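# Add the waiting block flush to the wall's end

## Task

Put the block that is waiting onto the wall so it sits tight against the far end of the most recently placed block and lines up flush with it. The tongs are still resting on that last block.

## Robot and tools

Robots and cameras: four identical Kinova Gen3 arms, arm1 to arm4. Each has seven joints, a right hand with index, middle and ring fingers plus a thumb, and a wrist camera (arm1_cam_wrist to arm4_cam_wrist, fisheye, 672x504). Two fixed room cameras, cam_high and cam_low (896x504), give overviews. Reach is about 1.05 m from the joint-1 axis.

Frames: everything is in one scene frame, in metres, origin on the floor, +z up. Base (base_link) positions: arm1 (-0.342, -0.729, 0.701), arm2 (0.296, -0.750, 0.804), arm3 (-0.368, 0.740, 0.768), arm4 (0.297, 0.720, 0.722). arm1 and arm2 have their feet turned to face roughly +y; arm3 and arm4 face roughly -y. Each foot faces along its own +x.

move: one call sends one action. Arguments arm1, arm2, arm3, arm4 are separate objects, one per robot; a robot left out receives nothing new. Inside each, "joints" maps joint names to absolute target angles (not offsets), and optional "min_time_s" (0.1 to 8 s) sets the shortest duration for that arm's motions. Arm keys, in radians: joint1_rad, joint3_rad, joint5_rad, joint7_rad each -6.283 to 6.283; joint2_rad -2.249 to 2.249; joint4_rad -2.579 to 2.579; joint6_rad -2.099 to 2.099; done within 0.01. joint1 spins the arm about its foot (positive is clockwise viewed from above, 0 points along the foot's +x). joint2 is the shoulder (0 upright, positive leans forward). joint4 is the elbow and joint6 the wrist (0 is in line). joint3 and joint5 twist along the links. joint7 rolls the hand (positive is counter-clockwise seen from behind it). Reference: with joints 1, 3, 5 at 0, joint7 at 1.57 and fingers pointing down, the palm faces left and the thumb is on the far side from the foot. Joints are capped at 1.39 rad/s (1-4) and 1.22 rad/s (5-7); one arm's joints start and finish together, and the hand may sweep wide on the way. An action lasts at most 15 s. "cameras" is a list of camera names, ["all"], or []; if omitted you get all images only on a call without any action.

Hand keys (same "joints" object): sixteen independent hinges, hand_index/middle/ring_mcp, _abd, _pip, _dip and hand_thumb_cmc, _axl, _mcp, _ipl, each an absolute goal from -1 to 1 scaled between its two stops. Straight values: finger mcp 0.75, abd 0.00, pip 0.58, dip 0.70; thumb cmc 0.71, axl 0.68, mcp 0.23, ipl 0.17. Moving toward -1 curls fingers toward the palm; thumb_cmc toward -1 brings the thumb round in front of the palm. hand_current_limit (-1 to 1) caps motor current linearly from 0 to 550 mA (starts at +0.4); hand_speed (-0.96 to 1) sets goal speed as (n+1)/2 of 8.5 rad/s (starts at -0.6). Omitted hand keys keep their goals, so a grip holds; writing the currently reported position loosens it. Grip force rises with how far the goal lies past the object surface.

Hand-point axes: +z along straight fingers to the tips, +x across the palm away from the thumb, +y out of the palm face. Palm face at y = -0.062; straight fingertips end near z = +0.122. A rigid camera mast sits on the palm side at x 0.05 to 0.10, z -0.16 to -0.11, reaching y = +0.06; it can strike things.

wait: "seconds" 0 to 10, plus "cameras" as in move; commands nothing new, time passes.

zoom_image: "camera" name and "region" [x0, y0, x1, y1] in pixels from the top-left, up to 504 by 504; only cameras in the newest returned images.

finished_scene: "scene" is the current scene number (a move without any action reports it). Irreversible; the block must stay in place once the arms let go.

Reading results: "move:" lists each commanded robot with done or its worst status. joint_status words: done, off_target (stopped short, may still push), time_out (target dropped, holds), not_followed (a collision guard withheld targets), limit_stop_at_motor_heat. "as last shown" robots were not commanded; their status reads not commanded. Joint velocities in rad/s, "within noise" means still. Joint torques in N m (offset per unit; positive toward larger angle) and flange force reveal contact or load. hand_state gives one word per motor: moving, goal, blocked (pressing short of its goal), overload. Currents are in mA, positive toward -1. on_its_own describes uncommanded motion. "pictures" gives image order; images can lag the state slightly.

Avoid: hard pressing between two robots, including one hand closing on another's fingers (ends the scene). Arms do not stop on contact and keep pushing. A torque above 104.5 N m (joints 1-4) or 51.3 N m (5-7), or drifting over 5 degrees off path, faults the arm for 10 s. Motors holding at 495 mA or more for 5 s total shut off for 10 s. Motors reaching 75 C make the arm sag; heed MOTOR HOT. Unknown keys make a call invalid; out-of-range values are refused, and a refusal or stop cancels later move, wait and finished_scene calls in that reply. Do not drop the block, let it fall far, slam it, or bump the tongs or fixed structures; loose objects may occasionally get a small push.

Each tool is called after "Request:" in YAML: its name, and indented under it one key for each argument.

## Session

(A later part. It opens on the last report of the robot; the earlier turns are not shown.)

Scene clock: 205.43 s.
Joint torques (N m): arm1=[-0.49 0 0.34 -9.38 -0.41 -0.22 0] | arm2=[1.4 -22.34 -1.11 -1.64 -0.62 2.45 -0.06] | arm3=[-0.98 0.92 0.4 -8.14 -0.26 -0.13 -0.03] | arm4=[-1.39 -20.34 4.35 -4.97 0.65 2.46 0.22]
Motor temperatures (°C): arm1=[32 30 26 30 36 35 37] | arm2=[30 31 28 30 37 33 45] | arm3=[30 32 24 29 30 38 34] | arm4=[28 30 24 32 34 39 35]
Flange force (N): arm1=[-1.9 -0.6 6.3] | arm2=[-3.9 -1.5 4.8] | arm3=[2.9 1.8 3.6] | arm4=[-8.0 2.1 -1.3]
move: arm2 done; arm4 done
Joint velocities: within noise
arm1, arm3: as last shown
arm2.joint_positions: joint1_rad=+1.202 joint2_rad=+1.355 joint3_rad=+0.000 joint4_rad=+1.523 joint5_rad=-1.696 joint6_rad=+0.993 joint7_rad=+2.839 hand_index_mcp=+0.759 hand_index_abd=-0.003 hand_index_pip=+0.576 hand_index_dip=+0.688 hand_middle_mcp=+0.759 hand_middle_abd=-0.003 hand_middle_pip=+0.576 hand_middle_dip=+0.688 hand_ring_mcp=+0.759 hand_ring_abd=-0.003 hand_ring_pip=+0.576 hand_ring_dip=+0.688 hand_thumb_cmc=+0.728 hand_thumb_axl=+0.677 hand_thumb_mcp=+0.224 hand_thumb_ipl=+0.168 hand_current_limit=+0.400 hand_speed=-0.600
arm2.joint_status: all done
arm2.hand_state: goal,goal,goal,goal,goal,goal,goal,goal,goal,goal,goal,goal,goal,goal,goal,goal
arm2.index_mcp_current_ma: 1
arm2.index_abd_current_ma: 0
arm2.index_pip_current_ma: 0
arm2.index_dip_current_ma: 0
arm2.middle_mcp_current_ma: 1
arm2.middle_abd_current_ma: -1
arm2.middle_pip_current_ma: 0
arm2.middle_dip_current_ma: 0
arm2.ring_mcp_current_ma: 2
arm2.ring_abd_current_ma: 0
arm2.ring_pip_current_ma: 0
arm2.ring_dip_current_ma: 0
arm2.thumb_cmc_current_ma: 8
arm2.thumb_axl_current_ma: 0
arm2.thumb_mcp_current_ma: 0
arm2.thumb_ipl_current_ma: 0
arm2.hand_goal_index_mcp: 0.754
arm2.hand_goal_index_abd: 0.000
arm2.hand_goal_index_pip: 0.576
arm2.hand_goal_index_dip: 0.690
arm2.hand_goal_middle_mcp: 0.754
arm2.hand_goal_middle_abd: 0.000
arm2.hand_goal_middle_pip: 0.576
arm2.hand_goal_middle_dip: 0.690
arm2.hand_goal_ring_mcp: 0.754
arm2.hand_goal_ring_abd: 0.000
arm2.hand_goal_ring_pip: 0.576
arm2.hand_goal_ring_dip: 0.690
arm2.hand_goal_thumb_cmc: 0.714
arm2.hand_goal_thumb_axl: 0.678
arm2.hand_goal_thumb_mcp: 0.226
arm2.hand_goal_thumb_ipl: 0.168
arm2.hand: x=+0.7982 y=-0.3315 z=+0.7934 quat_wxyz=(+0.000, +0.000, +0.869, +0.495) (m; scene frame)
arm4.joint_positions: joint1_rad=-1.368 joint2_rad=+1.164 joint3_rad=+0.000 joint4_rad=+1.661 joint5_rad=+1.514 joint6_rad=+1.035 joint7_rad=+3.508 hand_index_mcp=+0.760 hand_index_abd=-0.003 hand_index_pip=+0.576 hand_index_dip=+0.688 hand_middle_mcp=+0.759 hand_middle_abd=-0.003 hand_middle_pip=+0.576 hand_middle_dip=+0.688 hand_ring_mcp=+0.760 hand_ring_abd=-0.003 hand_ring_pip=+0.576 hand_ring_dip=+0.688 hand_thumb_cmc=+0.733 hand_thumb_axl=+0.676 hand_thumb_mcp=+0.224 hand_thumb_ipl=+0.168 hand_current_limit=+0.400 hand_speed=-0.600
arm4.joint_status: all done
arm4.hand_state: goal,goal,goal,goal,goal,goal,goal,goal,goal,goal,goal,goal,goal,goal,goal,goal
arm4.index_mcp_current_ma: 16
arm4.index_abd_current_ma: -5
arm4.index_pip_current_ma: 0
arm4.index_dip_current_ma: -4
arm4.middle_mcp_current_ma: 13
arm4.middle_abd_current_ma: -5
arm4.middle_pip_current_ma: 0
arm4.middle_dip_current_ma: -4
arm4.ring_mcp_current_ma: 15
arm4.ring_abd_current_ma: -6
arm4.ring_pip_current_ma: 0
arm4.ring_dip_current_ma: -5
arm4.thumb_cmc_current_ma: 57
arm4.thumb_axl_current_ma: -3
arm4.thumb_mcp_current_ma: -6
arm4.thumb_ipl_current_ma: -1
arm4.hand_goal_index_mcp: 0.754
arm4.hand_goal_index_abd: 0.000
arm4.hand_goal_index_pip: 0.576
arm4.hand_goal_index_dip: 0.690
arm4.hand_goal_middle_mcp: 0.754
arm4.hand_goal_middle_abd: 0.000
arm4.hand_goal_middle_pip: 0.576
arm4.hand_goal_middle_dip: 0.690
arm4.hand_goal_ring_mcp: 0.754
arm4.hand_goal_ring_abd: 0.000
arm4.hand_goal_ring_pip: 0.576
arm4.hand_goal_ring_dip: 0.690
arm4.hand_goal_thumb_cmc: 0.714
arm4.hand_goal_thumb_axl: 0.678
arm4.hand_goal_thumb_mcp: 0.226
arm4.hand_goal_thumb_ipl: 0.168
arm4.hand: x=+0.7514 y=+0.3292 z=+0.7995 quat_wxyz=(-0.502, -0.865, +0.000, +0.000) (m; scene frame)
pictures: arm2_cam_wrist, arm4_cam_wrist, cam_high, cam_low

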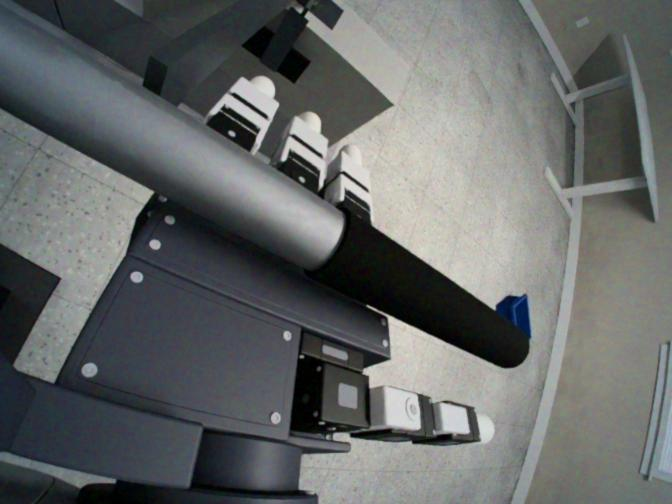

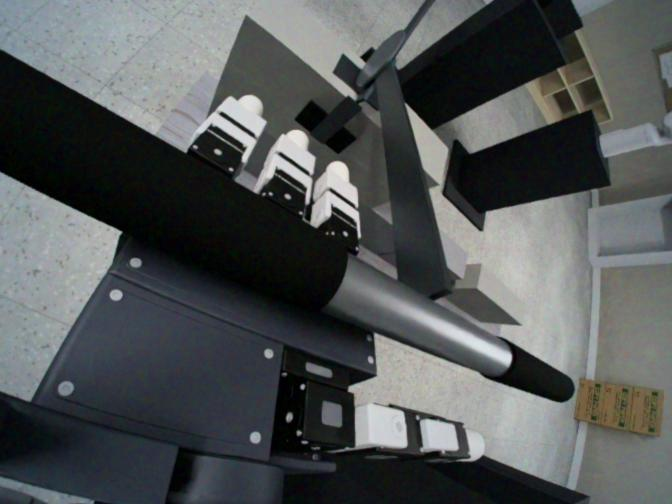

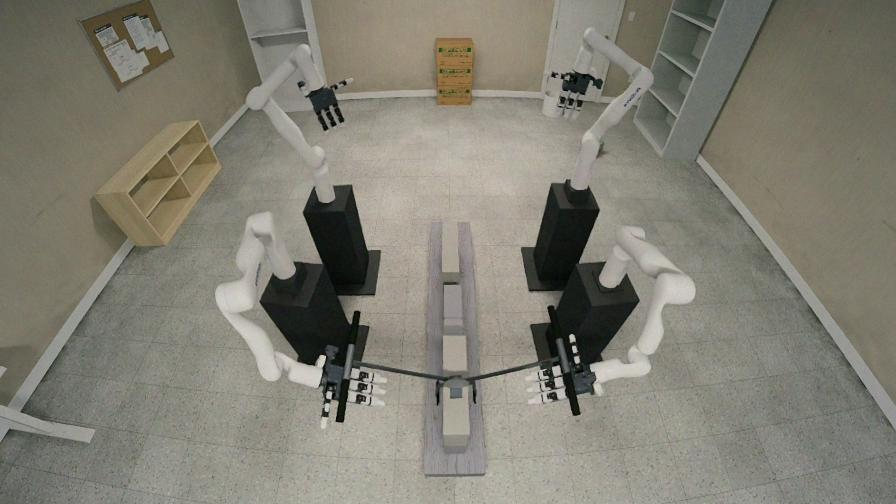

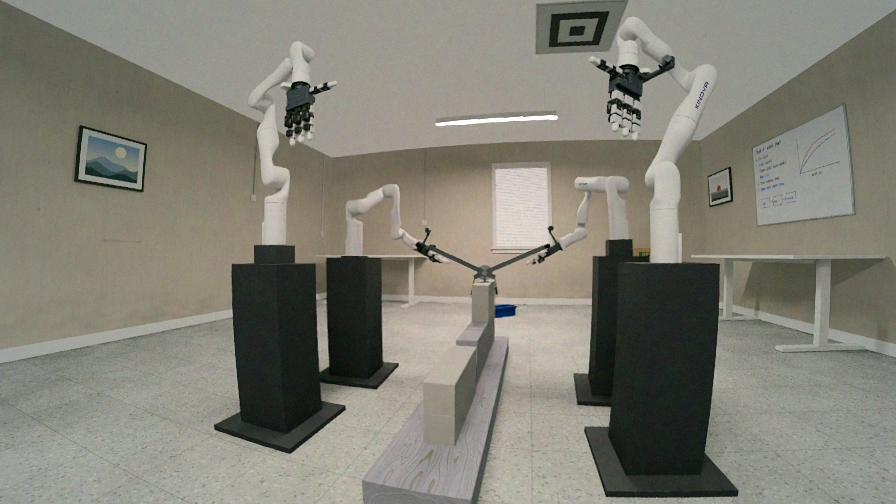

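Request:
move:
  arm2: {"joints": {"joint1_rad": 1.2336, "joint2_rad": 1.3947, "joint3_rad": 0.0, "joint4_rad": 1.5057, "joint5_rad": -1.6797, "joint6_rad": 1.0034, "joint7_rad": 2.864}, "min_time_s": 1}
  arm4: {"joints": {"joint1_rad": -1.3954, "joint2_rad": 1.1833, "joint3_rad": 0.0, "joint4_rad": 1.6598, "joint5_rad": 1.4994, "joint6_rad": 1.0425, "joint7_rad": 3.487}, "min_time_s": 1}

Request:
move:
  arm2: {"joints": {"joint1_rad": 1.5005, "joint2_rad": 1.2168, "joint3_rad": 0.0, "joint4_rad": 1.6488, "joint5_rad": -1.4024, "joint6_rad": 1.0723, "joint7_rad": 2.826}, "min_time_s": 1.5}
  arm4: {"joints": {"joint1_rad": -1.6661, "joint2_rad": 1.0123, "joint3_rad": 0.0, "joint4_rad": 1.7279, "joint5_rad": 1.2036, "joint6_rad": 1.1551, "joint7_rad": 3.576}, "min_time_s": 1.5}

Request:
move:
  arm2: {"joints": {"joint2_rad": 0.75, "hand_thumb_cmc": -0.571}, "min_time_s": 1.5}
  arm4: {"joints": {"joint2_rad": 0.6, "hand_thumb_cmc": -0.571}, "min_time_s": 1.5}

Request:
move:
  arm2: {"joints": {"joint1_rad": 0.8961, "joint2_rad": 0.55, "joint3_rad": 0.0, "joint4_rad": 1.3205, "joint5_rad": 0.0, "joint6_rad": 0.9985, "joint7_rad": 0.9795}, "min_time_s": 3}
  arm4: {"joints": {"joint1_rad": -1.0355, "joint2_rad": 0.45, "joint3_rad": 0.0, "joint4_rad": 1.294, "joint5_rad": 0.0, "joint6_rad": 1.1483, "joint7_rad": -1.1078}, "min_time_s": 4}

Request:
move:
  arm2: {"joints": {"joint2_rad": 0.8226}, "min_time_s": 1.5}
  arm4: {"joints": {"joint2_rad": 0.6994}, "min_time_s": 1.5}
  cameras: ["arm2_cam_wrist", "arm4_cam_wrist", "cam_high", "cam_low"]

Scene clock: 215.13 s.
Joint torques (N m): arm1=[-0.47 -0.1 0.2 -9.4 -0.42 -0.23 0.02] | arm2=[1.42 -22.25 -1.13 -1.37 -0.59 2.46 -0.05] | arm3=[-1.02 0.95 0.38 -8.15 -0.27 -0.15 0.01] | arm4=[-1.32 -20.32 4.42 -4.79 0.62 2.46 0.21]
Motor temperatures (°C): arm1=[32 30 26 30 36 35 37] | arm2=[30 31 28 30 37 33 45] | arm3=[30 32 24 29 30 38 34] | arm4=[28 30 24 32 34 39 35]
Flange force (N): arm1=[-1.9 -1.0 6.3] | arm2=[-4.0 -1.8 4.9] | arm3=[3.0 1.9 3.6] | arm4=[-7.9 2.2 -1.3]
move: arm2 done; arm4 done
Joint velocities: within noise
arm1, arm3: as last shown
arm2.joint_positions: joint1_rad=+1.234 joint2_rad=+1.395 joint3_rad=+0.000 joint4_rad=+1.506 joint5_rad=-1.680 joint6_rad=+1.003 joint7_rad=+2.864 hand_index_mcp=+0.759 hand_index_abd=-0.003 hand_index_pip=+0.576 hand_index_dip=+0.688 hand_middle_mcp=+0.759 hand_middle_abd=-0.003 hand_middle_pip=+0.576 hand_middle_dip=+0.688 hand_ring_mcp=+0.759 hand_ring_abd=-0.003 hand_ring_pip=+0.576 hand_ring_dip=+0.688 hand_thumb_cmc=+0.728 hand_thumb_axl=+0.677 hand_thumb_mcp=+0.224 hand_thumb_ipl=+0.168 hand_current_limit=+0.400 hand_speed=-0.600
arm2.joint_status: all done
arm2.hand_state: goal,goal,goal,goal,goal,goal,goal,goal,goal,goal,goal,goal,goal,goal,goal,goal
arm2.index_mcp_current_ma: 1
arm2.index_abd_current_ma: 0
arm2.index_pip_current_ma: 0
arm2.index_dip_current_ma: 0
arm2.middle_mcp_current_ma: 1
arm2.middle_abd_current_ma: -1
arm2.middle_pip_current_ma: 0
arm2.middle_dip_current_ma: 0
arm2.ring_mcp_current_ma: 2
arm2.ring_abd_current_ma: 0
arm2.ring_pip_current_ma: 0
arm2.ring_dip_current_ma: 0
arm2.thumb_cmc_current_ma: 8
arm2.thumb_axl_current_ma: 0
arm2.thumb_mcp_current_ma: 0
arm2.thumb_ipl_current_ma: 0
arm2.hand_goal_index_mcp: 0.754
arm2.hand_goal_index_abd: 0.000
arm2.hand_goal_index_pip: 0.576
arm2.hand_goal_index_dip: 0.690
arm2.hand_goal_middle_mcp: 0.754
arm2.hand_goal_middle_abd: 0.000
arm2.hand_goal_middle_pip: 0.576
arm2.hand_goal_middle_dip: 0.690
arm2.hand_goal_ring_mcp: 0.754
arm2.hand_goal_ring_abd: 0.000
arm2.hand_goal_ring_pip: 0.576
arm2.hand_goal_ring_dip: 0.690
arm2.hand_goal_thumb_cmc: 0.714
arm2.hand_goal_thumb_axl: 0.678
arm2.hand_goal_thumb_mcp: 0.226
arm2.hand_goal_thumb_ipl: 0.168
arm2.hand: x=+0.7981 y=-0.3477 z=+0.7755 quat_wxyz=(+0.000, +0.000, +0.869, +0.495) (m; scene frame)
arm4.joint_positions: joint1_rad=-1.395 joint2_rad=+1.183 joint3_rad=+0.000 joint4_rad=+1.660 joint5_rad=+1.499 joint6_rad=+1.042 joint7_rad=+3.487 hand_index_mcp=+0.760 hand_index_abd=-0.003 hand_index_pip=+0.576 hand_index_dip=+0.688 hand_middle_mcp=+0.759 hand_middle_abd=-0.003 hand_middle_pip=+0.576 hand_middle_dip=+0.688 hand_ring_mcp=+0.760 hand_ring_abd=-0.003 hand_ring_pip=+0.576 hand_ring_dip=+0.688 hand_thumb_cmc=+0.733 hand_thumb_axl=+0.676 hand_thumb_mcp=+0.224 hand_thumb_ipl=+0.168 hand_current_limit=+0.400 hand_speed=-0.600
arm4.joint_status: all done
arm4.hand_state: goal,goal,goal,goal,goal,goal,goal,goal,goal,goal,goal,goal,goal,goal,goal,goal
arm4.index_mcp_current_ma: 16
arm4.index_abd_current_ma: -5
arm4.index_pip_current_ma: 0
arm4.index_dip_current_ma: -4
arm4.middle_mcp_current_ma: 13
arm4.middle_abd_current_ma: -5
arm4.middle_pip_current_ma: 0
arm4.middle_dip_current_ma: -4
arm4.ring_mcp_current_ma: 15
arm4.ring_abd_current_ma: -6
arm4.ring_pip_current_ma: 0
arm4.ring_dip_current_ma: -5
arm4.thumb_cmc_current_ma: 57
arm4.thumb_axl_current_ma: -3
arm4.thumb_mcp_current_ma: -6
arm4.thumb_ipl_current_ma: -1
arm4.hand_goal_index_mcp: 0.754
arm4.hand_goal_index_abd: 0.000
arm4.hand_goal_index_pip: 0.576
arm4.hand_goal_index_dip: 0.690
arm4.hand_goal_middle_mcp: 0.754
arm4.hand_goal_middle_abd: 0.000
arm4.hand_goal_middle_pip: 0.576
arm4.hand_goal_middle_dip: 0.690
arm4.hand_goal_ring_mcp: 0.754
arm4.hand_goal_ring_abd: 0.000
arm4.hand_goal_ring_pip: 0.576
arm4.hand_goal_ring_dip: 0.690
arm4.hand_goal_thumb_cmc: 0.714
arm4.hand_goal_thumb_axl: 0.678
arm4.hand_goal_thumb_mcp: 0.226
arm4.hand_goal_thumb_ipl: 0.168
arm4.hand: x=+0.7516 y=+0.3423 z=+0.7906 quat_wxyz=(-0.502, -0.865, +0.000, +0.000) (m; scene frame)
pictures: none

Scene clock: 216.97 s.
Joint torques (N m): arm1=[-0.45 -0.08 0.28 -9.39 -0.38 -0.26 0.03] | arm2=[1.42 -20.95 -1.12 -1.03 -0.69 2.45 -0.06] | arm3=[-1 0.9 0.39 -8.2 -0.26 -0.15 0] | arm4=[-1.35 -18.96 4.13 -4.84 0.87 2.38 0.18]
Motor temperatures (°C): arm1=[32 30 26 30 36 35 37] | arm2=[30 31 28 30 37 33 45] | arm3=[30 32 24 29 30 38 34] | arm4=[28 30 24 32 34 39 35]
Flange force (N): arm1=[-1.9 -0.7 6.2] | arm2=[-4.6 -1.7 3.5] | arm3=[2.9 1.9 3.7] | arm4=[-7.4 2.2 1.2]
move: arm2 done; arm4 done
Joint velocities: within noise
arm1, arm3: as last shown
arm2.joint_positions: joint1_rad=+1.500 joint2_rad=+1.217 joint3_rad=+0.000 joint4_rad=+1.649 joint5_rad=-1.402 joint6_rad=+1.072 joint7_rad=+2.826 hand_index_mcp=+0.759 hand_index_abd=-0.003 hand_index_pip=+0.576 hand_index_dip=+0.688 hand_middle_mcp=+0.759 hand_middle_abd=-0.003 hand_middle_pip=+0.576 hand_middle_dip=+0.688 hand_ring_mcp=+0.760 hand_ring_abd=-0.003 hand_ring_pip=+0.576 hand_ring_dip=+0.688 hand_thumb_cmc=+0.728 hand_thumb_axl=+0.677 hand_thumb_mcp=+0.224 hand_thumb_ipl=+0.168 hand_current_limit=+0.400 hand_speed=-0.600
arm2.joint_status: all done
arm2.hand_state: goal,goal,goal,goal,goal,goal,goal,goal,goal,goal,goal,goal,goal,goal,goal,goal
arm2.index_mcp_current_ma: 1
arm2.index_abd_current_ma: 0
arm2.index_pip_current_ma: 0
arm2.index_dip_current_ma: 0
arm2.middle_mcp_current_ma: 1
arm2.middle_abd_current_ma: -1
arm2.middle_pip_current_ma: 0
arm2.middle_dip_current_ma: 0
arm2.ring_mcp_current_ma: 2
arm2.ring_abd_current_ma: 0
arm2.ring_pip_current_ma: 0
arm2.ring_dip_current_ma: 0
arm2.thumb_cmc_current_ma: 8
arm2.thumb_axl_current_ma: 0
arm2.thumb_mcp_current_ma: 0
arm2.thumb_ipl_current_ma: 0
arm2.hand_goal_index_mcp: 0.754
arm2.hand_goal_index_abd: 0.000
arm2.hand_goal_index_pip: 0.576
arm2.hand_goal_index_dip: 0.690
arm2.hand_goal_middle_mcp: 0.754
arm2.hand_goal_middle_abd: 0.000
arm2.hand_goal_middle_pip: 0.576
arm2.hand_goal_middle_dip: 0.690
arm2.hand_goal_ring_mcp: 0.754
arm2.hand_goal_ring_abd: 0.000
arm2.hand_goal_ring_pip: 0.576
arm2.hand_goal_ring_dip: 0.690
arm2.hand_goal_thumb_cmc: 0.714
arm2.hand_goal_thumb_axl: 0.678
arm2.hand_goal_thumb_mcp: 0.226
arm2.hand_goal_thumb_ipl: 0.168
arm2.hand: x=+0.7982 y=-0.4767 z=+0.8520 quat_wxyz=(+0.000, +0.000, +0.869, +0.495) (m; scene frame)
arm4.joint_positions: joint1_rad=-1.666 joint2_rad=+1.012 joint3_rad=+0.000 joint4_rad=+1.728 joint5_rad=+1.204 joint6_rad=+1.155 joint7_rad=+3.576 hand_index_mcp=+0.761 hand_index_abd=-0.003 hand_index_pip=+0.576 hand_index_dip=+0.688 hand_middle_mcp=+0.759 hand_middle_abd=-0.003 hand_middle_pip=+0.576 hand_middle_dip=+0.688 hand_ring_mcp=+0.760 hand_ring_abd=-0.003 hand_ring_pip=+0.576 hand_ring_dip=+0.688 hand_thumb_cmc=+0.733 hand_thumb_axl=+0.676 hand_thumb_mcp=+0.224 hand_thumb_ipl=+0.168 hand_current_limit=+0.400 hand_speed=-0.600
arm4.joint_status: all done
arm4.hand_state: goal,goal,goal,goal,goal,goal,goal,goal,goal,goal,goal,goal,goal,goal,goal,goal
arm4.index_mcp_current_ma: 17
arm4.index_abd_current_ma: -5
arm4.index_pip_current_ma: 0
arm4.index_dip_current_ma: -4
arm4.middle_mcp_current_ma: 14
arm4.middle_abd_current_ma: -5
arm4.middle_pip_current_ma: 0
arm4.middle_dip_current_ma: -4
arm4.ring_mcp_current_ma: 15
arm4.ring_abd_current_ma: -6
arm4.ring_pip_current_ma: 0
arm4.ring_dip_current_ma: -5
arm4.thumb_cmc_current_ma: 57
arm4.thumb_axl_current_ma: -3
arm4.thumb_mcp_current_ma: -6
arm4.thumb_ipl_current_ma: -1
arm4.hand_goal_index_mcp: 0.754
arm4.hand_goal_index_abd: 0.000
arm4.hand_goal_index_pip: 0.576
arm4.hand_goal_index_dip: 0.690
arm4.hand_goal_middle_mcp: 0.754
arm4.hand_goal_middle_abd: 0.000
arm4.hand_goal_middle_pip: 0.576
arm4.hand_goal_middle_dip: 0.690
arm4.hand_goal_ring_mcp: 0.754
arm4.hand_goal_ring_abd: 0.000
arm4.hand_goal_ring_pip: 0.576
arm4.hand_goal_ring_dip: 0.690
arm4.hand_goal_thumb_cmc: 0.714
arm4.hand_goal_thumb_axl: 0.678
arm4.hand_goal_thumb_mcp: 0.226
arm4.hand_goal_thumb_ipl: 0.168
arm4.hand: x=+0.7515 y=+0.4724 z=+0.8651 quat_wxyz=(-0.502, -0.865, +0.001, +0.000) (m; scene frame)
pictures: none

Scene clock: 218.80 s.
Joint torques (N m): arm1=[-0.5 -0.08 0.35 -9.31 -0.42 -0.23 0.04] | arm2=[1.4 -19.91 -0.57 -4.88 -1.7 1.8 -0.16] | arm3=[-0.95 0.94 0.39 -8.17 -0.27 -0.14 0.01] | arm4=[-1.41 -16.92 3.33 -8.39 1.74 1.57 0.23]
Motor temperatures (°C): arm1=[32 30 26 30 36 35 37] | arm2=[30 31 28 30 37 33 45] | arm3=[30 32 24 29 30 38 34] | arm4=[28 30 24 32 34 39 35]
Flange force (N): arm1=[-2.2 -0.5 6.0] | arm2=[-4.7 -1.8 3.5] | arm3=[3.0 1.9 3.7] | arm4=[-8.1 2.4 1.6]
move: arm2 done; arm4 done
Joint velocities: within noise
arm1.joint_positions: joint1_rad=-0.095 joint2_rad=-0.487 joint3_rad=-0.088 joint4_rad=+1.483 joint5_rad=-0.063 joint6_rad=+1.965 joint7_rad=+1.883 hand_index_mcp=+0.753 hand_index_abd=+0.000 hand_index_pip=+0.577 hand_index_dip=+0.696 hand_middle_mcp=+0.753 hand_middle_abd=+0.000 hand_middle_pip=+0.577 hand_middle_dip=+0.696 hand_ring_mcp=+0.753 hand_ring_abd=+0.000 hand_ring_pip=+0.577 hand_ring_dip=+0.696 hand_thumb_cmc=+0.714 hand_thumb_axl=+0.677 hand_thumb_mcp=+0.224 hand_thumb_ipl=+0.168 hand_current_limit=+0.400 hand_speed=-0.600
arm1.joint_status: not commanded
arm1.hand_state: goal,goal,goal,goal,goal,goal,goal,goal,goal,goal,goal,goal,goal,goal,goal,goal
arm1.index_mcp_current_ma: 0
arm1.index_abd_current_ma: 0
arm1.index_pip_current_ma: 0
arm1.index_dip_current_ma: 0
arm1.middle_mcp_current_ma: 0
arm1.middle_abd_current_ma: 0
arm1.middle_pip_current_ma: 0
arm1.middle_dip_current_ma: 0
arm1.ring_mcp_current_ma: 0
arm1.ring_abd_current_ma: 0
arm1.ring_pip_current_ma: 0
arm1.ring_dip_current_ma: 0
arm1.thumb_cmc_current_ma: 0
arm1.thumb_axl_current_ma: 0
arm1.thumb_mcp_current_ma: -2
arm1.thumb_ipl_current_ma: 0
arm1.hand_goal_index_mcp: 0.754
arm1.hand_goal_index_abd: 0.000
arm1.hand_goal_index_pip: 0.576
arm1.hand_goal_index_dip: 0.696
arm1.hand_goal_middle_mcp: 0.754
arm1.hand_goal_middle_abd: 0.000
arm1.hand_goal_middle_pip: 0.576
arm1.hand_goal_middle_dip: 0.696
arm1.hand_goal_ring_mcp: 0.754
arm1.hand_goal_ring_abd: 0.000
arm1.hand_goal_ring_pip: 0.576
arm1.hand_goal_ring_dip: 0.696
arm1.hand_goal_thumb_cmc: 0.714
arm1.hand_goal_thumb_axl: 0.678
arm1.hand_goal_thumb_mcp: 0.226
arm1.hand_goal_thumb_ipl: 0.168
arm1.hand: x=-0.4517 y=-0.6386 z=+1.2325 quat_wxyz=(+0.065, -0.864, +0.495, +0.066) (m; scene frame)
arm2.joint_positions: joint1_rad=+1.501 joint2_rad=+0.750 joint3_rad=+0.000 joint4_rad=+1.649 joint5_rad=-1.402 joint6_rad=+1.072 joint7_rad=+2.826 hand_index_mcp=+0.759 hand_index_abd=-0.003 hand_index_pip=+0.576 hand_index_dip=+0.688 hand_middle_mcp=+0.759 hand_middle_abd=-0.003 hand_middle_pip=+0.576 hand_middle_dip=+0.688 hand_ring_mcp=+0.760 hand_ring_abd=-0.003 hand_ring_pip=+0.576 hand_ring_dip=+0.688 hand_thumb_cmc=-0.571 hand_thumb_axl=+0.677 hand_thumb_mcp=+0.224 hand_thumb_ipl=+0.168 hand_current_limit=+0.400 hand_speed=-0.600
arm2.joint_status: all done
arm2.hand_state: goal,goal,goal,goal,goal,goal,goal,goal,goal,goal,goal,goal,goal,goal,goal,goal
arm2.index_mcp_current_ma: 1
arm2.index_abd_current_ma: 0
arm2.index_pip_current_ma: 0
arm2.index_dip_current_ma: 0
arm2.middle_mcp_current_ma: 2
arm2.middle_abd_current_ma: -1
arm2.middle_pip_current_ma: 0
arm2.middle_dip_current_ma: 0
arm2.ring_mcp_current_ma: 2
arm2.ring_abd_current_ma: 0
arm2.ring_pip_current_ma: 0
arm2.ring_dip_current_ma: 0
arm2.thumb_cmc_current_ma: 0
arm2.thumb_axl_current_ma: 0
arm2.thumb_mcp_current_ma: 0
arm2.thumb_ipl_current_ma: 0
arm2.hand_goal_index_mcp: 0.754
arm2.hand_goal_index_abd: 0.000
arm2.hand_goal_index_pip: 0.576
arm2.hand_goal_index_dip: 0.690
arm2.hand_goal_middle_mcp: 0.754
arm2.hand_goal_middle_abd: 0.000
arm2.hand_goal_middle_pip: 0.576
arm2.hand_goal_middle_dip: 0.690
arm2.hand_goal_ring_mcp: 0.754
arm2.hand_goal_ring_abd: 0.000
arm2.hand_goal_ring_pip: 0.576
arm2.hand_goal_ring_dip: 0.690
arm2.hand_goal_thumb_cmc: -0.570
arm2.hand_goal_thumb_axl: 0.678
arm2.hand_goal_thumb_mcp: 0.226
arm2.hand_goal_thumb_ipl: 0.168
arm2.hand: x=+0.8501 y=-0.4744 z=+1.1014 quat_wxyz=(+0.200, -0.116, +0.847, +0.479) (m; scene frame)
arm3.joint_positions: joint1_rad=+0.292 joint2_rad=-0.395 joint3_rad=-0.071 joint4_rad=+1.473 joint5_rad=-0.012 joint6_rad=+1.951 joint7_rad=+1.726 hand_index_mcp=+0.753 hand_index_abd=+0.000 hand_index_pip=+0.577 hand_index_dip=+0.696 hand_middle_mcp=+0.753 hand_middle_abd=+0.000 hand_middle_pip=+0.577 hand_middle_dip=+0.696 hand_ring_mcp=+0.753 hand_ring_abd=+0.000 hand_ring_pip=+0.577 hand_ring_dip=+0.696 hand_thumb_cmc=+0.714 hand_thumb_axl=+0.677 hand_thumb_mcp=+0.224 hand_thumb_ipl=+0.168 hand_current_limit=+0.400 hand_speed=-0.600
arm3.joint_status: not commanded
arm3.hand_state: goal,goal,goal,goal,goal,goal,goal,goal,goal,goal,goal,goal,goal,goal,goal,goal
arm3.index_mcp_current_ma: 0
arm3.index_abd_current_ma: 0
arm3.index_pip_current_ma: 0
arm3.index_dip_current_ma: 0
arm3.middle_mcp_current_ma: 0
arm3.middle_abd_current_ma: 0
arm3.middle_pip_current_ma: 0
arm3.middle_dip_current_ma: 0
arm3.ring_mcp_current_ma: 0
arm3.ring_abd_current_ma: 0
arm3.ring_pip_current_ma: 0
arm3.ring_dip_current_ma: 0
arm3.thumb_cmc_current_ma: 0
arm3.thumb_axl_current_ma: 0
arm3.thumb_mcp_current_ma: -2
arm3.thumb_ipl_current_ma: 0
arm3.hand_goal_index_mcp: 0.754
arm3.hand_goal_index_abd: 0.000
arm3.hand_goal_index_pip: 0.576
arm3.hand_goal_index_dip: 0.696
arm3.hand_goal_middle_mcp: 0.754
arm3.hand_goal_middle_abd: 0.000
arm3.hand_goal_middle_pip: 0.576
arm3.hand_goal_middle_dip: 0.696
arm3.hand_goal_ring_mcp: 0.754
arm3.hand_goal_ring_abd: 0.000
arm3.hand_goal_ring_pip: 0.576
arm3.hand_goal_ring_dip: 0.696
arm3.hand_goal_thumb_cmc: 0.714
arm3.hand_goal_thumb_axl: 0.678
arm3.hand_goal_thumb_mcp: 0.226
arm3.hand_goal_thumb_ipl: 0.168
arm3.hand: x=-0.3368 y=+0.5694 z=+1.2892 quat_wxyz=(+0.025, +0.732, +0.679, -0.048) (m; scene frame)
arm4.joint_positions: joint1_rad=-1.666 joint2_rad=+0.600 joint3_rad=+0.000 joint4_rad=+1.728 joint5_rad=+1.204 joint6_rad=+1.155 joint7_rad=+3.576 hand_index_mcp=+0.761 hand_index_abd=-0.001 hand_index_pip=+0.576 hand_index_dip=+0.688 hand_middle_mcp=+0.763 hand_middle_abd=-0.001 hand_middle_pip=+0.578 hand_middle_dip=+0.689 hand_ring_mcp=+0.770 hand_ring_abd=+0.003 hand_ring_pip=+0.582 hand_ring_dip=+0.693 hand_thumb_cmc=-0.561 hand_thumb_axl=+0.676 hand_thumb_mcp=+0.224 hand_thumb_ipl=+0.168 hand_current_limit=+0.400 hand_speed=-0.600
arm4.joint_status: all done
arm4.hand_state: goal,goal,goal,goal,goal,goal,goal,goal,goal,goal,goal,goal,goal,goal,goal,goal
arm4.index_mcp_current_ma: 17
arm4.index_abd_current_ma: -2
arm4.index_pip_current_ma: 0
arm4.index_dip_current_ma: -4
arm4.middle_mcp_current_ma: 23
arm4.middle_abd_current_ma: -2
arm4.middle_pip_current_ma: 4
arm4.middle_dip_current_ma: -2
arm4.ring_mcp_current_ma: 50
arm4.ring_abd_current_ma: 6
arm4.ring_pip_current_ma: 14
arm4.ring_dip_current_ma: 6
arm4.thumb_cmc_current_ma: 23
arm4.thumb_axl_current_ma: -3
arm4.thumb_mcp_current_ma: -6
arm4.thumb_ipl_current_ma: -1
arm4.hand_goal_index_mcp: 0.754
arm4.hand_goal_index_abd: 0.000
arm4.hand_goal_index_pip: 0.576
arm4.hand_goal_index_dip: 0.690
arm4.hand_goal_middle_mcp: 0.754
arm4.hand_goal_middle_abd: 0.000
arm4.hand_goal_middle_pip: 0.576
arm4.hand_goal_middle_dip: 0.690
arm4.hand_goal_ring_mcp: 0.754
arm4.hand_goal_ring_abd: 0.000
arm4.hand_goal_ring_pip: 0.576
arm4.hand_goal_ring_dip: 0.690
arm4.hand_goal_thumb_cmc: -0.570
arm4.hand_goal_thumb_axl: 0.678
arm4.hand_goal_thumb_mcp: 0.226
arm4.hand_goal_thumb_ipl: 0.168
arm4.hand: x=+0.7743 y=+0.4771 z=+1.0401 quat_wxyz=(-0.462, -0.864, +0.101, -0.175) (m; scene frame)
pictures: none

Scene clock: 223.23 s.
Joint torques (N m): arm1=[-0.47 -0.11 0.35 -9.39 -0.39 -0.24 0.05] | arm2=[1.34 -19.54 1.1 -7.4 -0.08 -0.8 -0.1] | arm3=[-0.93 0.88 0.43 -8.18 -0.27 -0.1 0.02] | arm4=[-1.39 -17.16 1.88 -11.32 -0.06 -0.91 0.23]
Motor temperatures (°C): arm1=[32 30 26 30 36 35 37] | arm2=[30 31 28 30 37 33 45] | arm3=[30 31 24 29 30 38 34] | arm4=[28 30 24 32 34 39 35]
Flange force (N): arm1=[-2.2 -0.4 6.2] | arm2=[-5.1 5.4 -0.2] | arm3=[2.8 2.0 3.8] | arm4=[-10.2 -3.1 3.3]
move: arm2 done; arm4 done
Joint velocities: within noise
arm1, arm3: as last shown
arm2.joint_positions: joint1_rad=+0.896 joint2_rad=+0.550 joint3_rad=+0.000 joint4_rad=+1.321 joint5_rad=+0.000 joint6_rad=+0.999 joint7_rad=+0.979 hand_index_mcp=+0.756 hand_index_abd=-0.003 hand_index_pip=+0.576 hand_index_dip=+0.688 hand_middle_mcp=+0.756 hand_middle_abd=-0.003 hand_middle_pip=+0.576 hand_middle_dip=+0.688 hand_ring_mcp=+0.756 hand_ring_abd=-0.003 hand_ring_pip=+0.576 hand_ring_dip=+0.688 hand_thumb_cmc=-0.571 hand_thumb_axl=+0.677 hand_thumb_mcp=+0.224 hand_thumb_ipl=+0.168 hand_current_limit=+0.400 hand_speed=-0.600
arm2.joint_status: all done
arm2.hand_state: goal,goal,goal,goal,goal,goal,goal,goal,goal,goal,goal,goal,goal,goal,goal,goal
arm2.index_mcp_current_ma: 0
arm2.index_abd_current_ma: 0
arm2.index_pip_current_ma: 0
arm2.index_dip_current_ma: 0
arm2.middle_mcp_current_ma: 0
arm2.middle_abd_current_ma: -1
arm2.middle_pip_current_ma: 0
arm2.middle_dip_current_ma: 0
arm2.ring_mcp_current_ma: 0
arm2.ring_abd_current_ma: 0
arm2.ring_pip_current_ma: 0
arm2.ring_dip_current_ma: 0
arm2.thumb_cmc_current_ma: 0
arm2.thumb_axl_current_ma: 0
arm2.thumb_mcp_current_ma: 0
arm2.thumb_ipl_current_ma: 0
arm2.hand_goal_index_mcp: 0.754
arm2.hand_goal_index_abd: 0.000
arm2.hand_goal_index_pip: 0.576
arm2.hand_goal_index_dip: 0.690
arm2.hand_goal_middle_mcp: 0.754
arm2.hand_goal_middle_abd: 0.000
arm2.hand_goal_middle_pip: 0.576
arm2.hand_goal_middle_dip: 0.690
arm2.hand_goal_ring_mcp: 0.754
arm2.hand_goal_ring_abd: 0.000
arm2.hand_goal_ring_pip: 0.576
arm2.hand_goal_ring_dip: 0.690
arm2.hand_goal_thumb_cmc: -0.570
arm2.hand_goal_thumb_axl: 0.678
arm2.hand_goal_thumb_mcp: 0.226
arm2.hand_goal_thumb_ipl: 0.168
arm2.hand: x=+0.8298 y=-0.3485 z=+1.0777 quat_wxyz=(+0.113, +0.000, +0.991, +0.070) (m; scene frame)
arm4.joint_positions: joint1_rad=-1.035 joint2_rad=+0.450 joint3_rad=+0.000 joint4_rad=+1.294 joint5_rad=+0.000 joint6_rad=+1.148 joint7_rad=-1.108 hand_index_mcp=+0.752 hand_index_abd=+0.000 hand_index_pip=+0.576 hand_index_dip=+0.688 hand_middle_mcp=+0.753 hand_middle_abd=+0.000 hand_middle_pip=+0.577 hand_middle_dip=+0.689 hand_ring_mcp=+0.752 hand_ring_abd=+0.002 hand_ring_pip=+0.577 hand_ring_dip=+0.693 hand_thumb_cmc=-0.570 hand_thumb_axl=+0.676 hand_thumb_mcp=+0.224 hand_thumb_ipl=+0.168 hand_current_limit=+0.400 hand_speed=-0.600
arm4.joint_status: all done
arm4.hand_state: goal,goal,goal,goal,goal,goal,goal,goal,goal,goal,goal,goal,goal,goal,goal,goal
arm4.index_mcp_current_ma: -4
arm4.index_abd_current_ma: 0
arm4.index_pip_current_ma: 0
arm4.index_dip_current_ma: -4
arm4.middle_mcp_current_ma: -3
arm4.middle_abd_current_ma: 0
arm4.middle_pip_current_ma: 2
arm4.middle_dip_current_ma: -2
arm4.ring_mcp_current_ma: -3
arm4.ring_abd_current_ma: 3
arm4.ring_pip_current_ma: 2
arm4.ring_dip_current_ma: 6
arm4.thumb_cmc_current_ma: 0
arm4.thumb_axl_current_ma: -3
arm4.thumb_mcp_current_ma: -6
arm4.thumb_ipl_current_ma: -1
arm4.hand_goal_index_mcp: 0.754
arm4.hand_goal_index_abd: 0.000
arm4.hand_goal_index_pip: 0.576
arm4.hand_goal_index_dip: 0.690
arm4.hand_goal_middle_mcp: 0.754
arm4.hand_goal_middle_abd: 0.000
arm4.hand_goal_middle_pip: 0.576
arm4.hand_goal_middle_dip: 0.690
arm4.hand_goal_ring_mcp: 0.754
arm4.hand_goal_ring_abd: 0.000
arm4.hand_goal_ring_pip: 0.576
arm4.hand_goal_ring_dip: 0.690
arm4.hand_goal_thumb_cmc: -0.570
arm4.hand_goal_thumb_axl: 0.678
arm4.hand_goal_thumb_mcp: 0.226
arm4.hand_goal_thumb_ipl: 0.168
arm4.hand: x=+0.7697 y=+0.3607 z=+1.0459 quat_wxyz=(+0.058, +0.992, +0.000, +0.112) (m; scene frame)
pictures: none

Scene clock: 225.07 s.
Joint torques (N m): arm1=[-0.44 -0.05 0.33 -9.36 -0.36 -0.23 0.05] | arm2=[1.35 -21.85 1.18 -5.67 -0.09 0.03 -0.06] | arm3=[-0.97 0.84 0.45 -8.15 -0.26 -0.17 -0.01] | arm4=[-1.34 -19.82 1.92 -9.92 -0.07 -0.13 0.21]
Motor temperatures (°C): arm1=[32 30 26 30 36 35 37] | arm2=[30 31 28 30 37 33 45] | arm3=[30 31 24 29 30 38 34] | arm4=[28 30 24 32 34 39 35]
Flange force (N): arm1=[-2.0 -0.5 6.2] | arm2=[-5.1 5.3 0.0] | arm3=[2.7 2.0 3.4] | arm4=[-10.0 -3.2 3.3]
move: arm2 done; arm4 done
Joint velocities: within noise
arm1, arm3: as last shown
arm2.joint_positions: joint1_rad=+0.896 joint2_rad=+0.823 joint3_rad=+0.000 joint4_rad=+1.321 joint5_rad=+0.000 joint6_rad=+0.999 joint7_rad=+0.979 hand_index_mcp=+0.755 hand_index_abd=-0.003 hand_index_pip=+0.576 hand_index_dip=+0.688 hand_middle_mcp=+0.755 hand_middle_abd=-0.003 hand_middle_pip=+0.576 hand_middle_dip=+0.688 hand_ring_mcp=+0.755 hand_ring_abd=-0.003 hand_ring_pip=+0.576 hand_ring_dip=+0.688 hand_thumb_cmc=-0.571 hand_thumb_axl=+0.677 hand_thumb_mcp=+0.224 hand_thumb_ipl=+0.168 hand_current_limit=+0.400 hand_speed=-0.600
arm2.joint_status: all done
arm2.hand_state: goal,goal,goal,goal,goal,goal,goal,goal,goal,goal,goal,goal,goal,goal,goal,goal
arm2.index_mcp_current_ma: 0
arm2.index_abd_current_ma: 0
arm2.index_pip_current_ma: 0
arm2.index_dip_current_ma: 0
arm2.middle_mcp_current_ma: 0
arm2.middle_abd_current_ma: -1
arm2.middle_pip_current_ma: 0
arm2.middle_dip_current_ma: 0
arm2.ring_mcp_current_ma: 0
arm2.ring_abd_current_ma: 0
arm2.ring_pip_current_ma: 0
arm2.ring_dip_current_ma: 0
arm2.thumb_cmc_current_ma: 0
arm2.thumb_axl_current_ma: 0
arm2.thumb_mcp_current_ma: -1
arm2.thumb_ipl_current_ma: 0
arm2.hand_goal_index_mcp: 0.754
arm2.hand_goal_index_abd: 0.000
arm2.hand_goal_index_pip: 0.576
arm2.hand_goal_index_dip: 0.690
arm2.hand_goal_middle_mcp: 0.754
arm2.hand_goal_middle_abd: 0.000
arm2.hand_goal_middle_pip: 0.576
arm2.hand_goal_middle_dip: 0.690
arm2.hand_goal_ring_mcp: 0.754
arm2.hand_goal_ring_abd: 0.000
arm2.hand_goal_ring_pip: 0.576
arm2.hand_goal_ring_dip: 0.690
arm2.hand_goal_thumb_cmc: -0.570
arm2.hand_goal_thumb_axl: 0.678
arm2.hand_goal_thumb_mcp: 0.226
arm2.hand_goal_thumb_ipl: 0.168
arm2.hand: x=+0.8079 y=-0.3653 z=+0.8990 quat_wxyz=(+0.000, +0.000, +1.000, -0.006) (m; scene frame)
arm4.joint_positions: joint1_rad=-1.035 joint2_rad=+0.699 joint3_rad=+0.000 joint4_rad=+1.294 joint5_rad=+0.000 joint6_rad=+1.148 joint7_rad=-1.108 hand_index_mcp=+0.752 hand_index_abd=+0.000 hand_index_pip=+0.576 hand_index_dip=+0.688 hand_middle_mcp=+0.753 hand_middle_abd=+0.000 hand_middle_pip=+0.577 hand_middle_dip=+0.689 hand_ring_mcp=+0.752 hand_ring_abd=+0.002 hand_ring_pip=+0.577 hand_ring_dip=+0.693 hand_thumb_cmc=-0.570 hand_thumb_axl=+0.676 hand_thumb_mcp=+0.223 hand_thumb_ipl=+0.168 hand_current_limit=+0.400 hand_speed=-0.600
arm4.joint_status: all done
arm4.hand_state: goal,goal,goal,goal,goal,goal,goal,goal,goal,goal,goal,goal,goal,goal,goal,goal
arm4.index_mcp_current_ma: -4
arm4.index_abd_current_ma: 0
arm4.index_pip_current_ma: 0
arm4.index_dip_current_ma: -4
arm4.middle_mcp_current_ma: -3
arm4.middle_abd_current_ma: 0
arm4.middle_pip_current_ma: 2
arm4.middle_dip_current_ma: -2
arm4.ring_mcp_current_ma: -3
arm4.ring_abd_current_ma: 3
arm4.ring_pip_current_ma: 2
arm4.ring_dip_current_ma: 6
arm4.thumb_cmc_current_ma: 0
arm4.thumb_axl_current_ma: -3
arm4.thumb_mcp_current_ma: -7
arm4.thumb_ipl_current_ma: -1
arm4.hand_goal_index_mcp: 0.754
arm4.hand_goal_index_abd: 0.000
arm4.hand_goal_index_pip: 0.576
arm4.hand_goal_index_dip: 0.690
arm4.hand_goal_middle_mcp: 0.754
arm4.hand_goal_middle_abd: 0.000
arm4.hand_goal_middle_pip: 0.576
arm4.hand_goal_middle_dip: 0.690
arm4.hand_goal_ring_mcp: 0.754
arm4.hand_goal_ring_abd: 0.000
arm4.hand_goal_ring_pip: 0.576
arm4.hand_goal_ring_dip: 0.690
arm4.hand_goal_thumb_cmc: -0.570
arm4.hand_goal_thumb_axl: 0.678
arm4.hand_goal_thumb_mcp: 0.226
arm4.hand_goal_thumb_ipl: 0.168
arm4.hand: x=+0.7619 y=+0.3641 z=+0.9005 quat_wxyz=(+0.002, +1.000, +0.000, +0.001) (m; scene frame)
pictures: arm2_cam_wrist, arm4_cam_wrist, cam_high, cam_low

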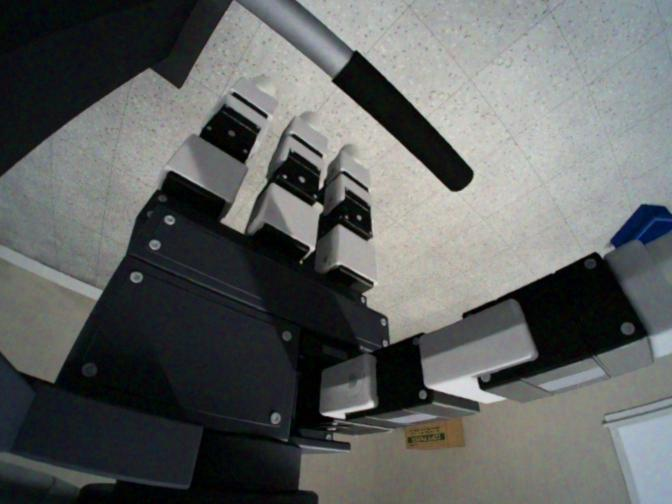

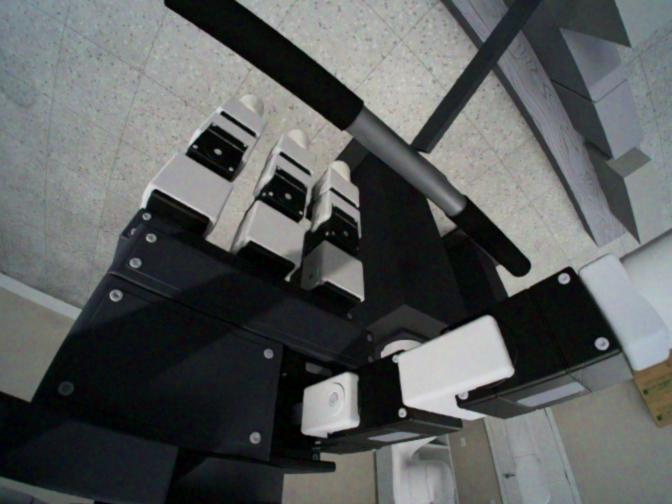

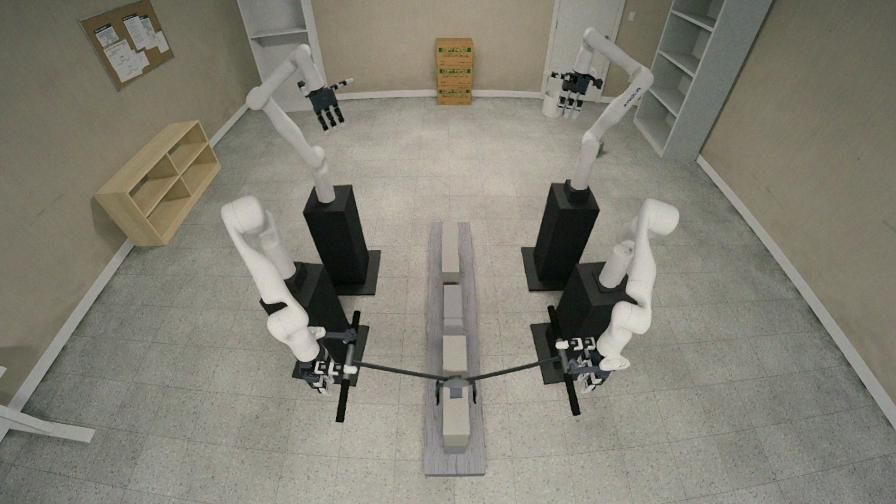

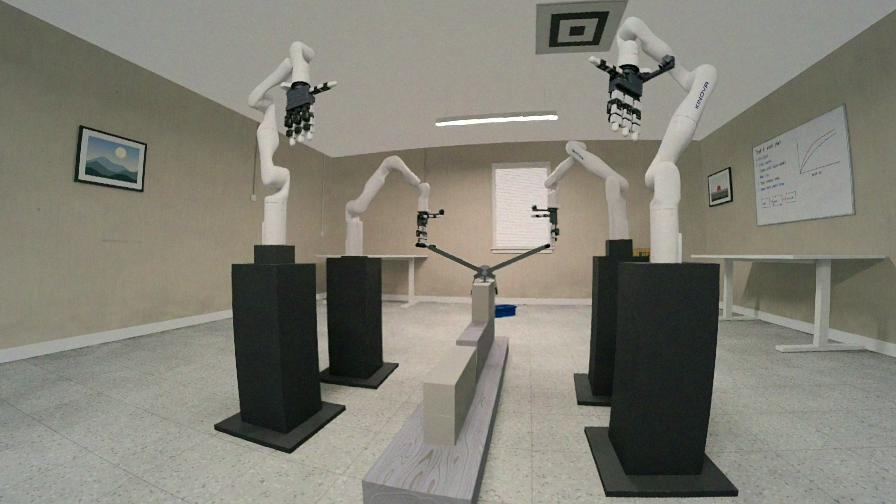

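Request:
move:
  arm2: {"joints": {"joint1_rad": 0.8816, "joint2_rad": 1.0898, "joint4_rad": 1.342, "joint6_rad": 0.7098, "joint7_rad": 0.965}, "min_time_s": 2}
  arm4: {"joints": {"joint1_rad": -1.0195, "joint2_rad": 0.9303, "joint4_rad": 1.4128, "joint6_rad": 0.7985, "joint7_rad": -1.0917}, "min_time_s": 2}
  cameras: ["arm2_cam_wrist", "arm4_cam_wrist", "cam_high", "cam_low"]

Request:
zoom_image:
  camera: "cam_low"
  region: [400, 190, 570, 290]

Request:
zoom_image:
  camera: "cam_high"
  region: [280, 300, 380, 430]

Request:
zoom_image:
  camera: "cam_high"
  region: [530, 300, 630, 430]

Scene clock: 229.03 s.
Joint torques (N m): arm1=[-0.43 -0.06 0.35 -9.34 -0.39 -0.21 0.01] | arm2=[1.44 -23.23 1.27 -4.14 -0.05 0 -0.06] | arm3=[-0.96 0.93 0.41 -8.21 -0.25 -0.12 0] | arm4=[-1.37 -21.27 2.08 -8.21 -0.09 -0.16 0.2]
Motor temperatures (°C): arm1=[32 30 26 30 36 35 37] | arm2=[30 31 28 30 37 33 45] | arm3=[30 31 24 29 30 38 34] | arm4=[28 30 24 32 34 39 35]
Flange force (N): arm1=[-2.1 -0.6 6.1] | arm2=[-4.6 5.2 1.9] | arm3=[3.0 2.0 3.9] | arm4=[-9.5 -2.5 0.2]
move: arm2 done; arm4 done
Joint velocities: within noise
arm1, arm3: as last shown
arm2.joint_positions: joint1_rad=+0.882 joint2_rad=+1.090 joint3_rad=+0.000 joint4_rad=+1.342 joint5_rad=+0.000 joint6_rad=+0.710 joint7_rad=+0.965 hand_index_mcp=+0.755 hand_index_abd=-0.003 hand_index_pip=+0.576 hand_index_dip=+0.688 hand_middle_mcp=+0.755 hand_middle_abd=-0.003 hand_middle_pip=+0.576 hand_middle_dip=+0.688 hand_ring_mcp=+0.755 hand_ring_abd=-0.003 hand_ring_pip=+0.576 hand_ring_dip=+0.688 hand_thumb_cmc=-0.571 hand_thumb_axl=+0.677 hand_thumb_mcp=+0.224 hand_thumb_ipl=+0.168 hand_current_limit=+0.400 hand_speed=-0.600
arm2.joint_status: all done
arm2.hand_state: goal,goal,goal,goal,goal,goal,goal,goal,goal,goal,goal,goal,goal,goal,goal,goal
arm2.index_mcp_current_ma: 0
arm2.index_abd_current_ma: 0
arm2.index_pip_current_ma: 0
arm2.index_dip_current_ma: 0
arm2.middle_mcp_current_ma: 0
arm2.middle_abd_current_ma: -1
arm2.middle_pip_current_ma: 0
arm2.middle_dip_current_ma: 0
arm2.ring_mcp_current_ma: 0
arm2.ring_abd_current_ma: 0
arm2.ring_pip_current_ma: 0
arm2.ring_dip_current_ma: 0
arm2.thumb_cmc_current_ma: 0
arm2.thumb_axl_current_ma: 0
arm2.thumb_mcp_current_ma: -1
arm2.thumb_ipl_current_ma: 0
arm2.hand_goal_index_mcp: 0.754
arm2.hand_goal_index_abd: 0.000
arm2.hand_goal_index_pip: 0.576
arm2.hand_goal_index_dip: 0.690
arm2.hand_goal_middle_mcp: 0.754
arm2.hand_goal_middle_abd: 0.000
arm2.hand_goal_middle_pip: 0.576
arm2.hand_goal_middle_dip: 0.690
arm2.hand_goal_ring_mcp: 0.754
arm2.hand_goal_ring_abd: 0.000
arm2.hand_goal_ring_pip: 0.576
arm2.hand_goal_ring_dip: 0.690
arm2.hand_goal_thumb_cmc: -0.570
arm2.hand_goal_thumb_axl: 0.678
arm2.hand_goal_thumb_mcp: 0.226
arm2.hand_goal_thumb_ipl: 0.168
arm2.hand: x=+0.8079 y=-0.3572 z=+0.7391 quat_wxyz=(+0.000, +0.000, +1.000, -0.006) (m; scene frame)
arm4.joint_positions: joint1_rad=-1.020 joint2_rad=+0.930 joint3_rad=+0.000 joint4_rad=+1.413 joint5_rad=+0.000 joint6_rad=+0.799 joint7_rad=-1.092 hand_index_mcp=+0.752 hand_index_abd=+0.000 hand_index_pip=+0.576 hand_index_dip=+0.688 hand_middle_mcp=+0.753 hand_middle_abd=+0.000 hand_middle_pip=+0.577 hand_middle_dip=+0.689 hand_ring_mcp=+0.752 hand_ring_abd=+0.002 hand_ring_pip=+0.577 hand_ring_dip=+0.693 hand_thumb_cmc=-0.570 hand_thumb_axl=+0.676 hand_thumb_mcp=+0.223 hand_thumb_ipl=+0.168 hand_current_limit=+0.400 hand_speed=-0.600
arm4.joint_status: all done
arm4.hand_state: goal,goal,goal,goal,goal,goal,goal,goal,goal,goal,goal,goal,goal,goal,goal,goal
arm4.index_mcp_current_ma: -4
arm4.index_abd_current_ma: 0
arm4.index_pip_current_ma: 0
arm4.index_dip_current_ma: -4
arm4.middle_mcp_current_ma: -3
arm4.middle_abd_current_ma: 0
arm4.middle_pip_current_ma: 2
arm4.middle_dip_current_ma: -2
arm4.ring_mcp_current_ma: -3
arm4.ring_abd_current_ma: 3
arm4.ring_pip_current_ma: 2
arm4.ring_dip_current_ma: 6
arm4.thumb_cmc_current_ma: 0
arm4.thumb_axl_current_ma: -3
arm4.thumb_mcp_current_ma: -7
arm4.thumb_ipl_current_ma: -1
arm4.hand_goal_index_mcp: 0.754
arm4.hand_goal_index_abd: 0.000
arm4.hand_goal_index_pip: 0.576
arm4.hand_goal_index_dip: 0.690
arm4.hand_goal_middle_mcp: 0.754
arm4.hand_goal_middle_abd: 0.000
arm4.hand_goal_middle_pip: 0.576
arm4.hand_goal_middle_dip: 0.690
arm4.hand_goal_ring_mcp: 0.754
arm4.hand_goal_ring_abd: 0.000
arm4.hand_goal_ring_pip: 0.576
arm4.hand_goal_ring_dip: 0.690
arm4.hand_goal_thumb_cmc: -0.570
arm4.hand_goal_thumb_axl: 0.678
arm4.hand_goal_thumb_mcp: 0.226
arm4.hand_goal_thumb_ipl: 0.168
arm4.hand: x=+0.7621 y=+0.3534 z=+0.7396 quat_wxyz=(+0.002, +1.000, +0.000, +0.001) (m; scene frame)
pictures: arm2_cam_wrist, arm4_cam_wrist, cam_high, cam_low

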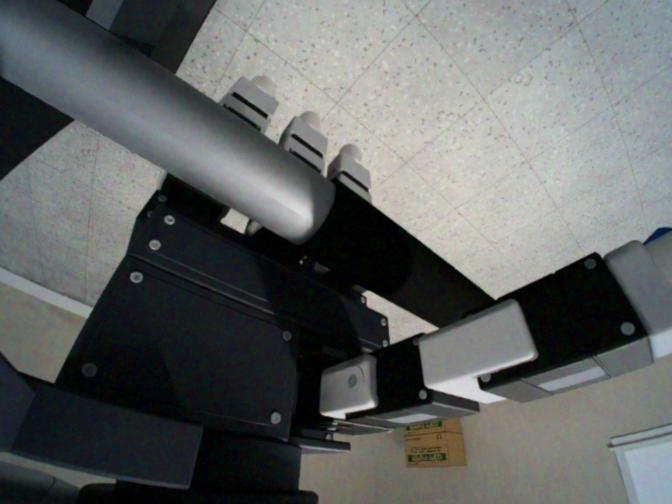

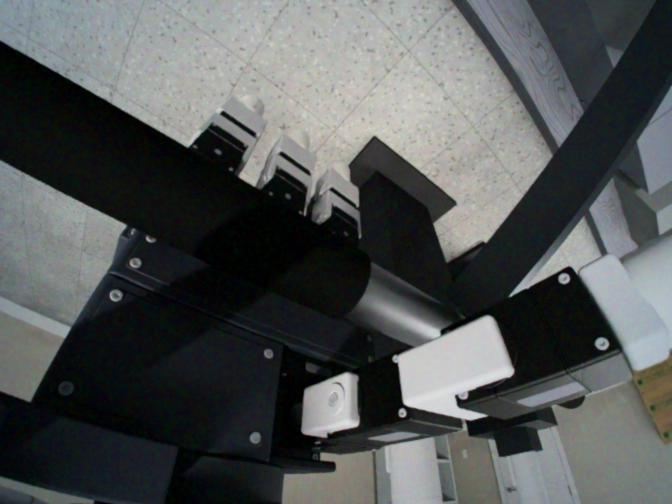

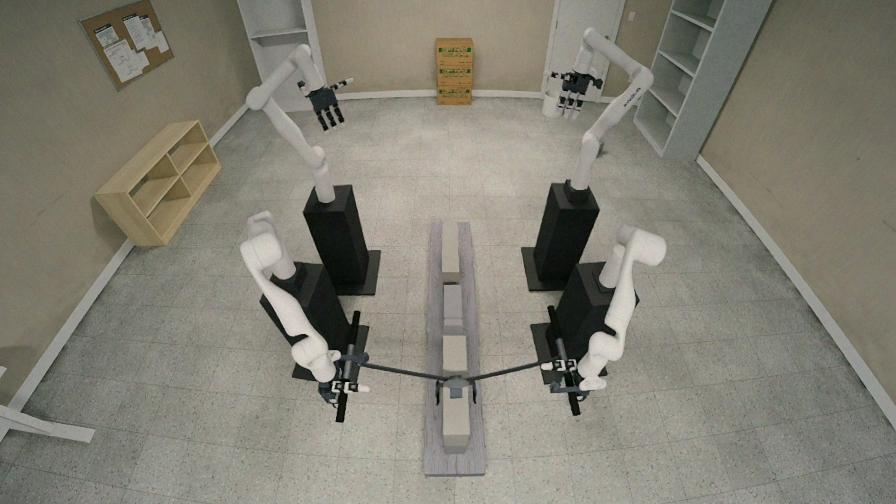

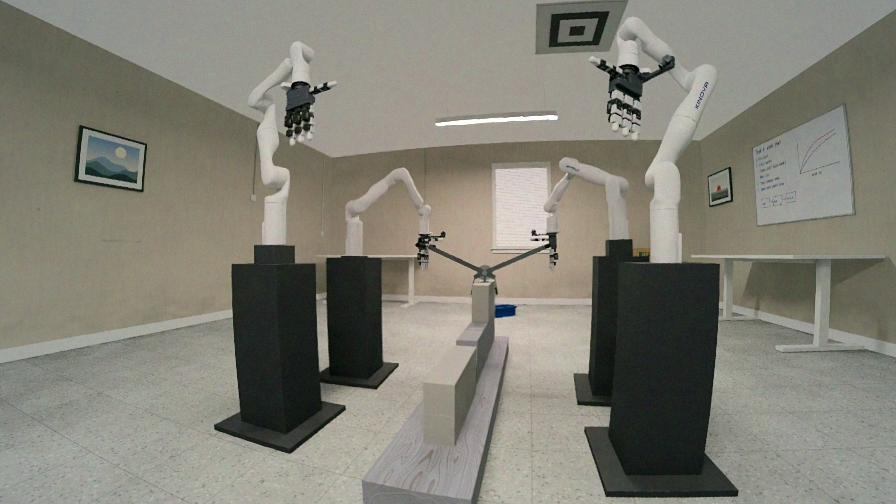

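Scaled by 2.965 from the camera's 896x504 image, which has a finer 1280x720 frame.

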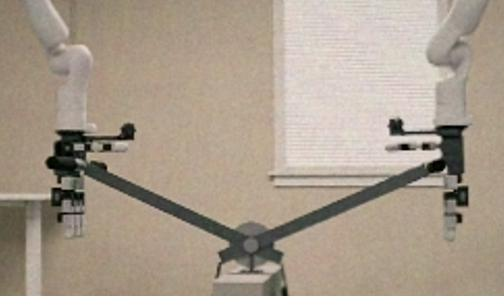

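Scaled by 3.877 from the camera's 896x504 image, which has a finer 1280x720 frame.

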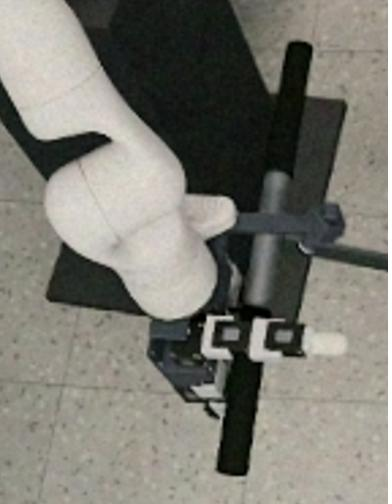

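Scaled by 3.877 from the camera's 896x504 image, which has a finer 1280x720 frame.

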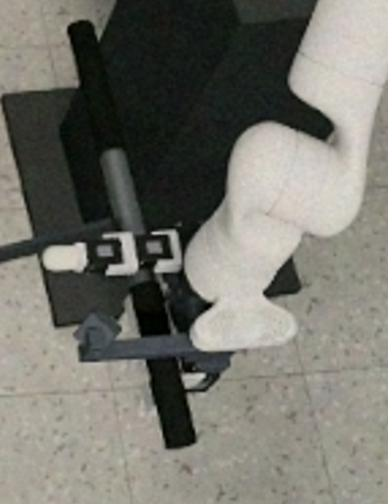

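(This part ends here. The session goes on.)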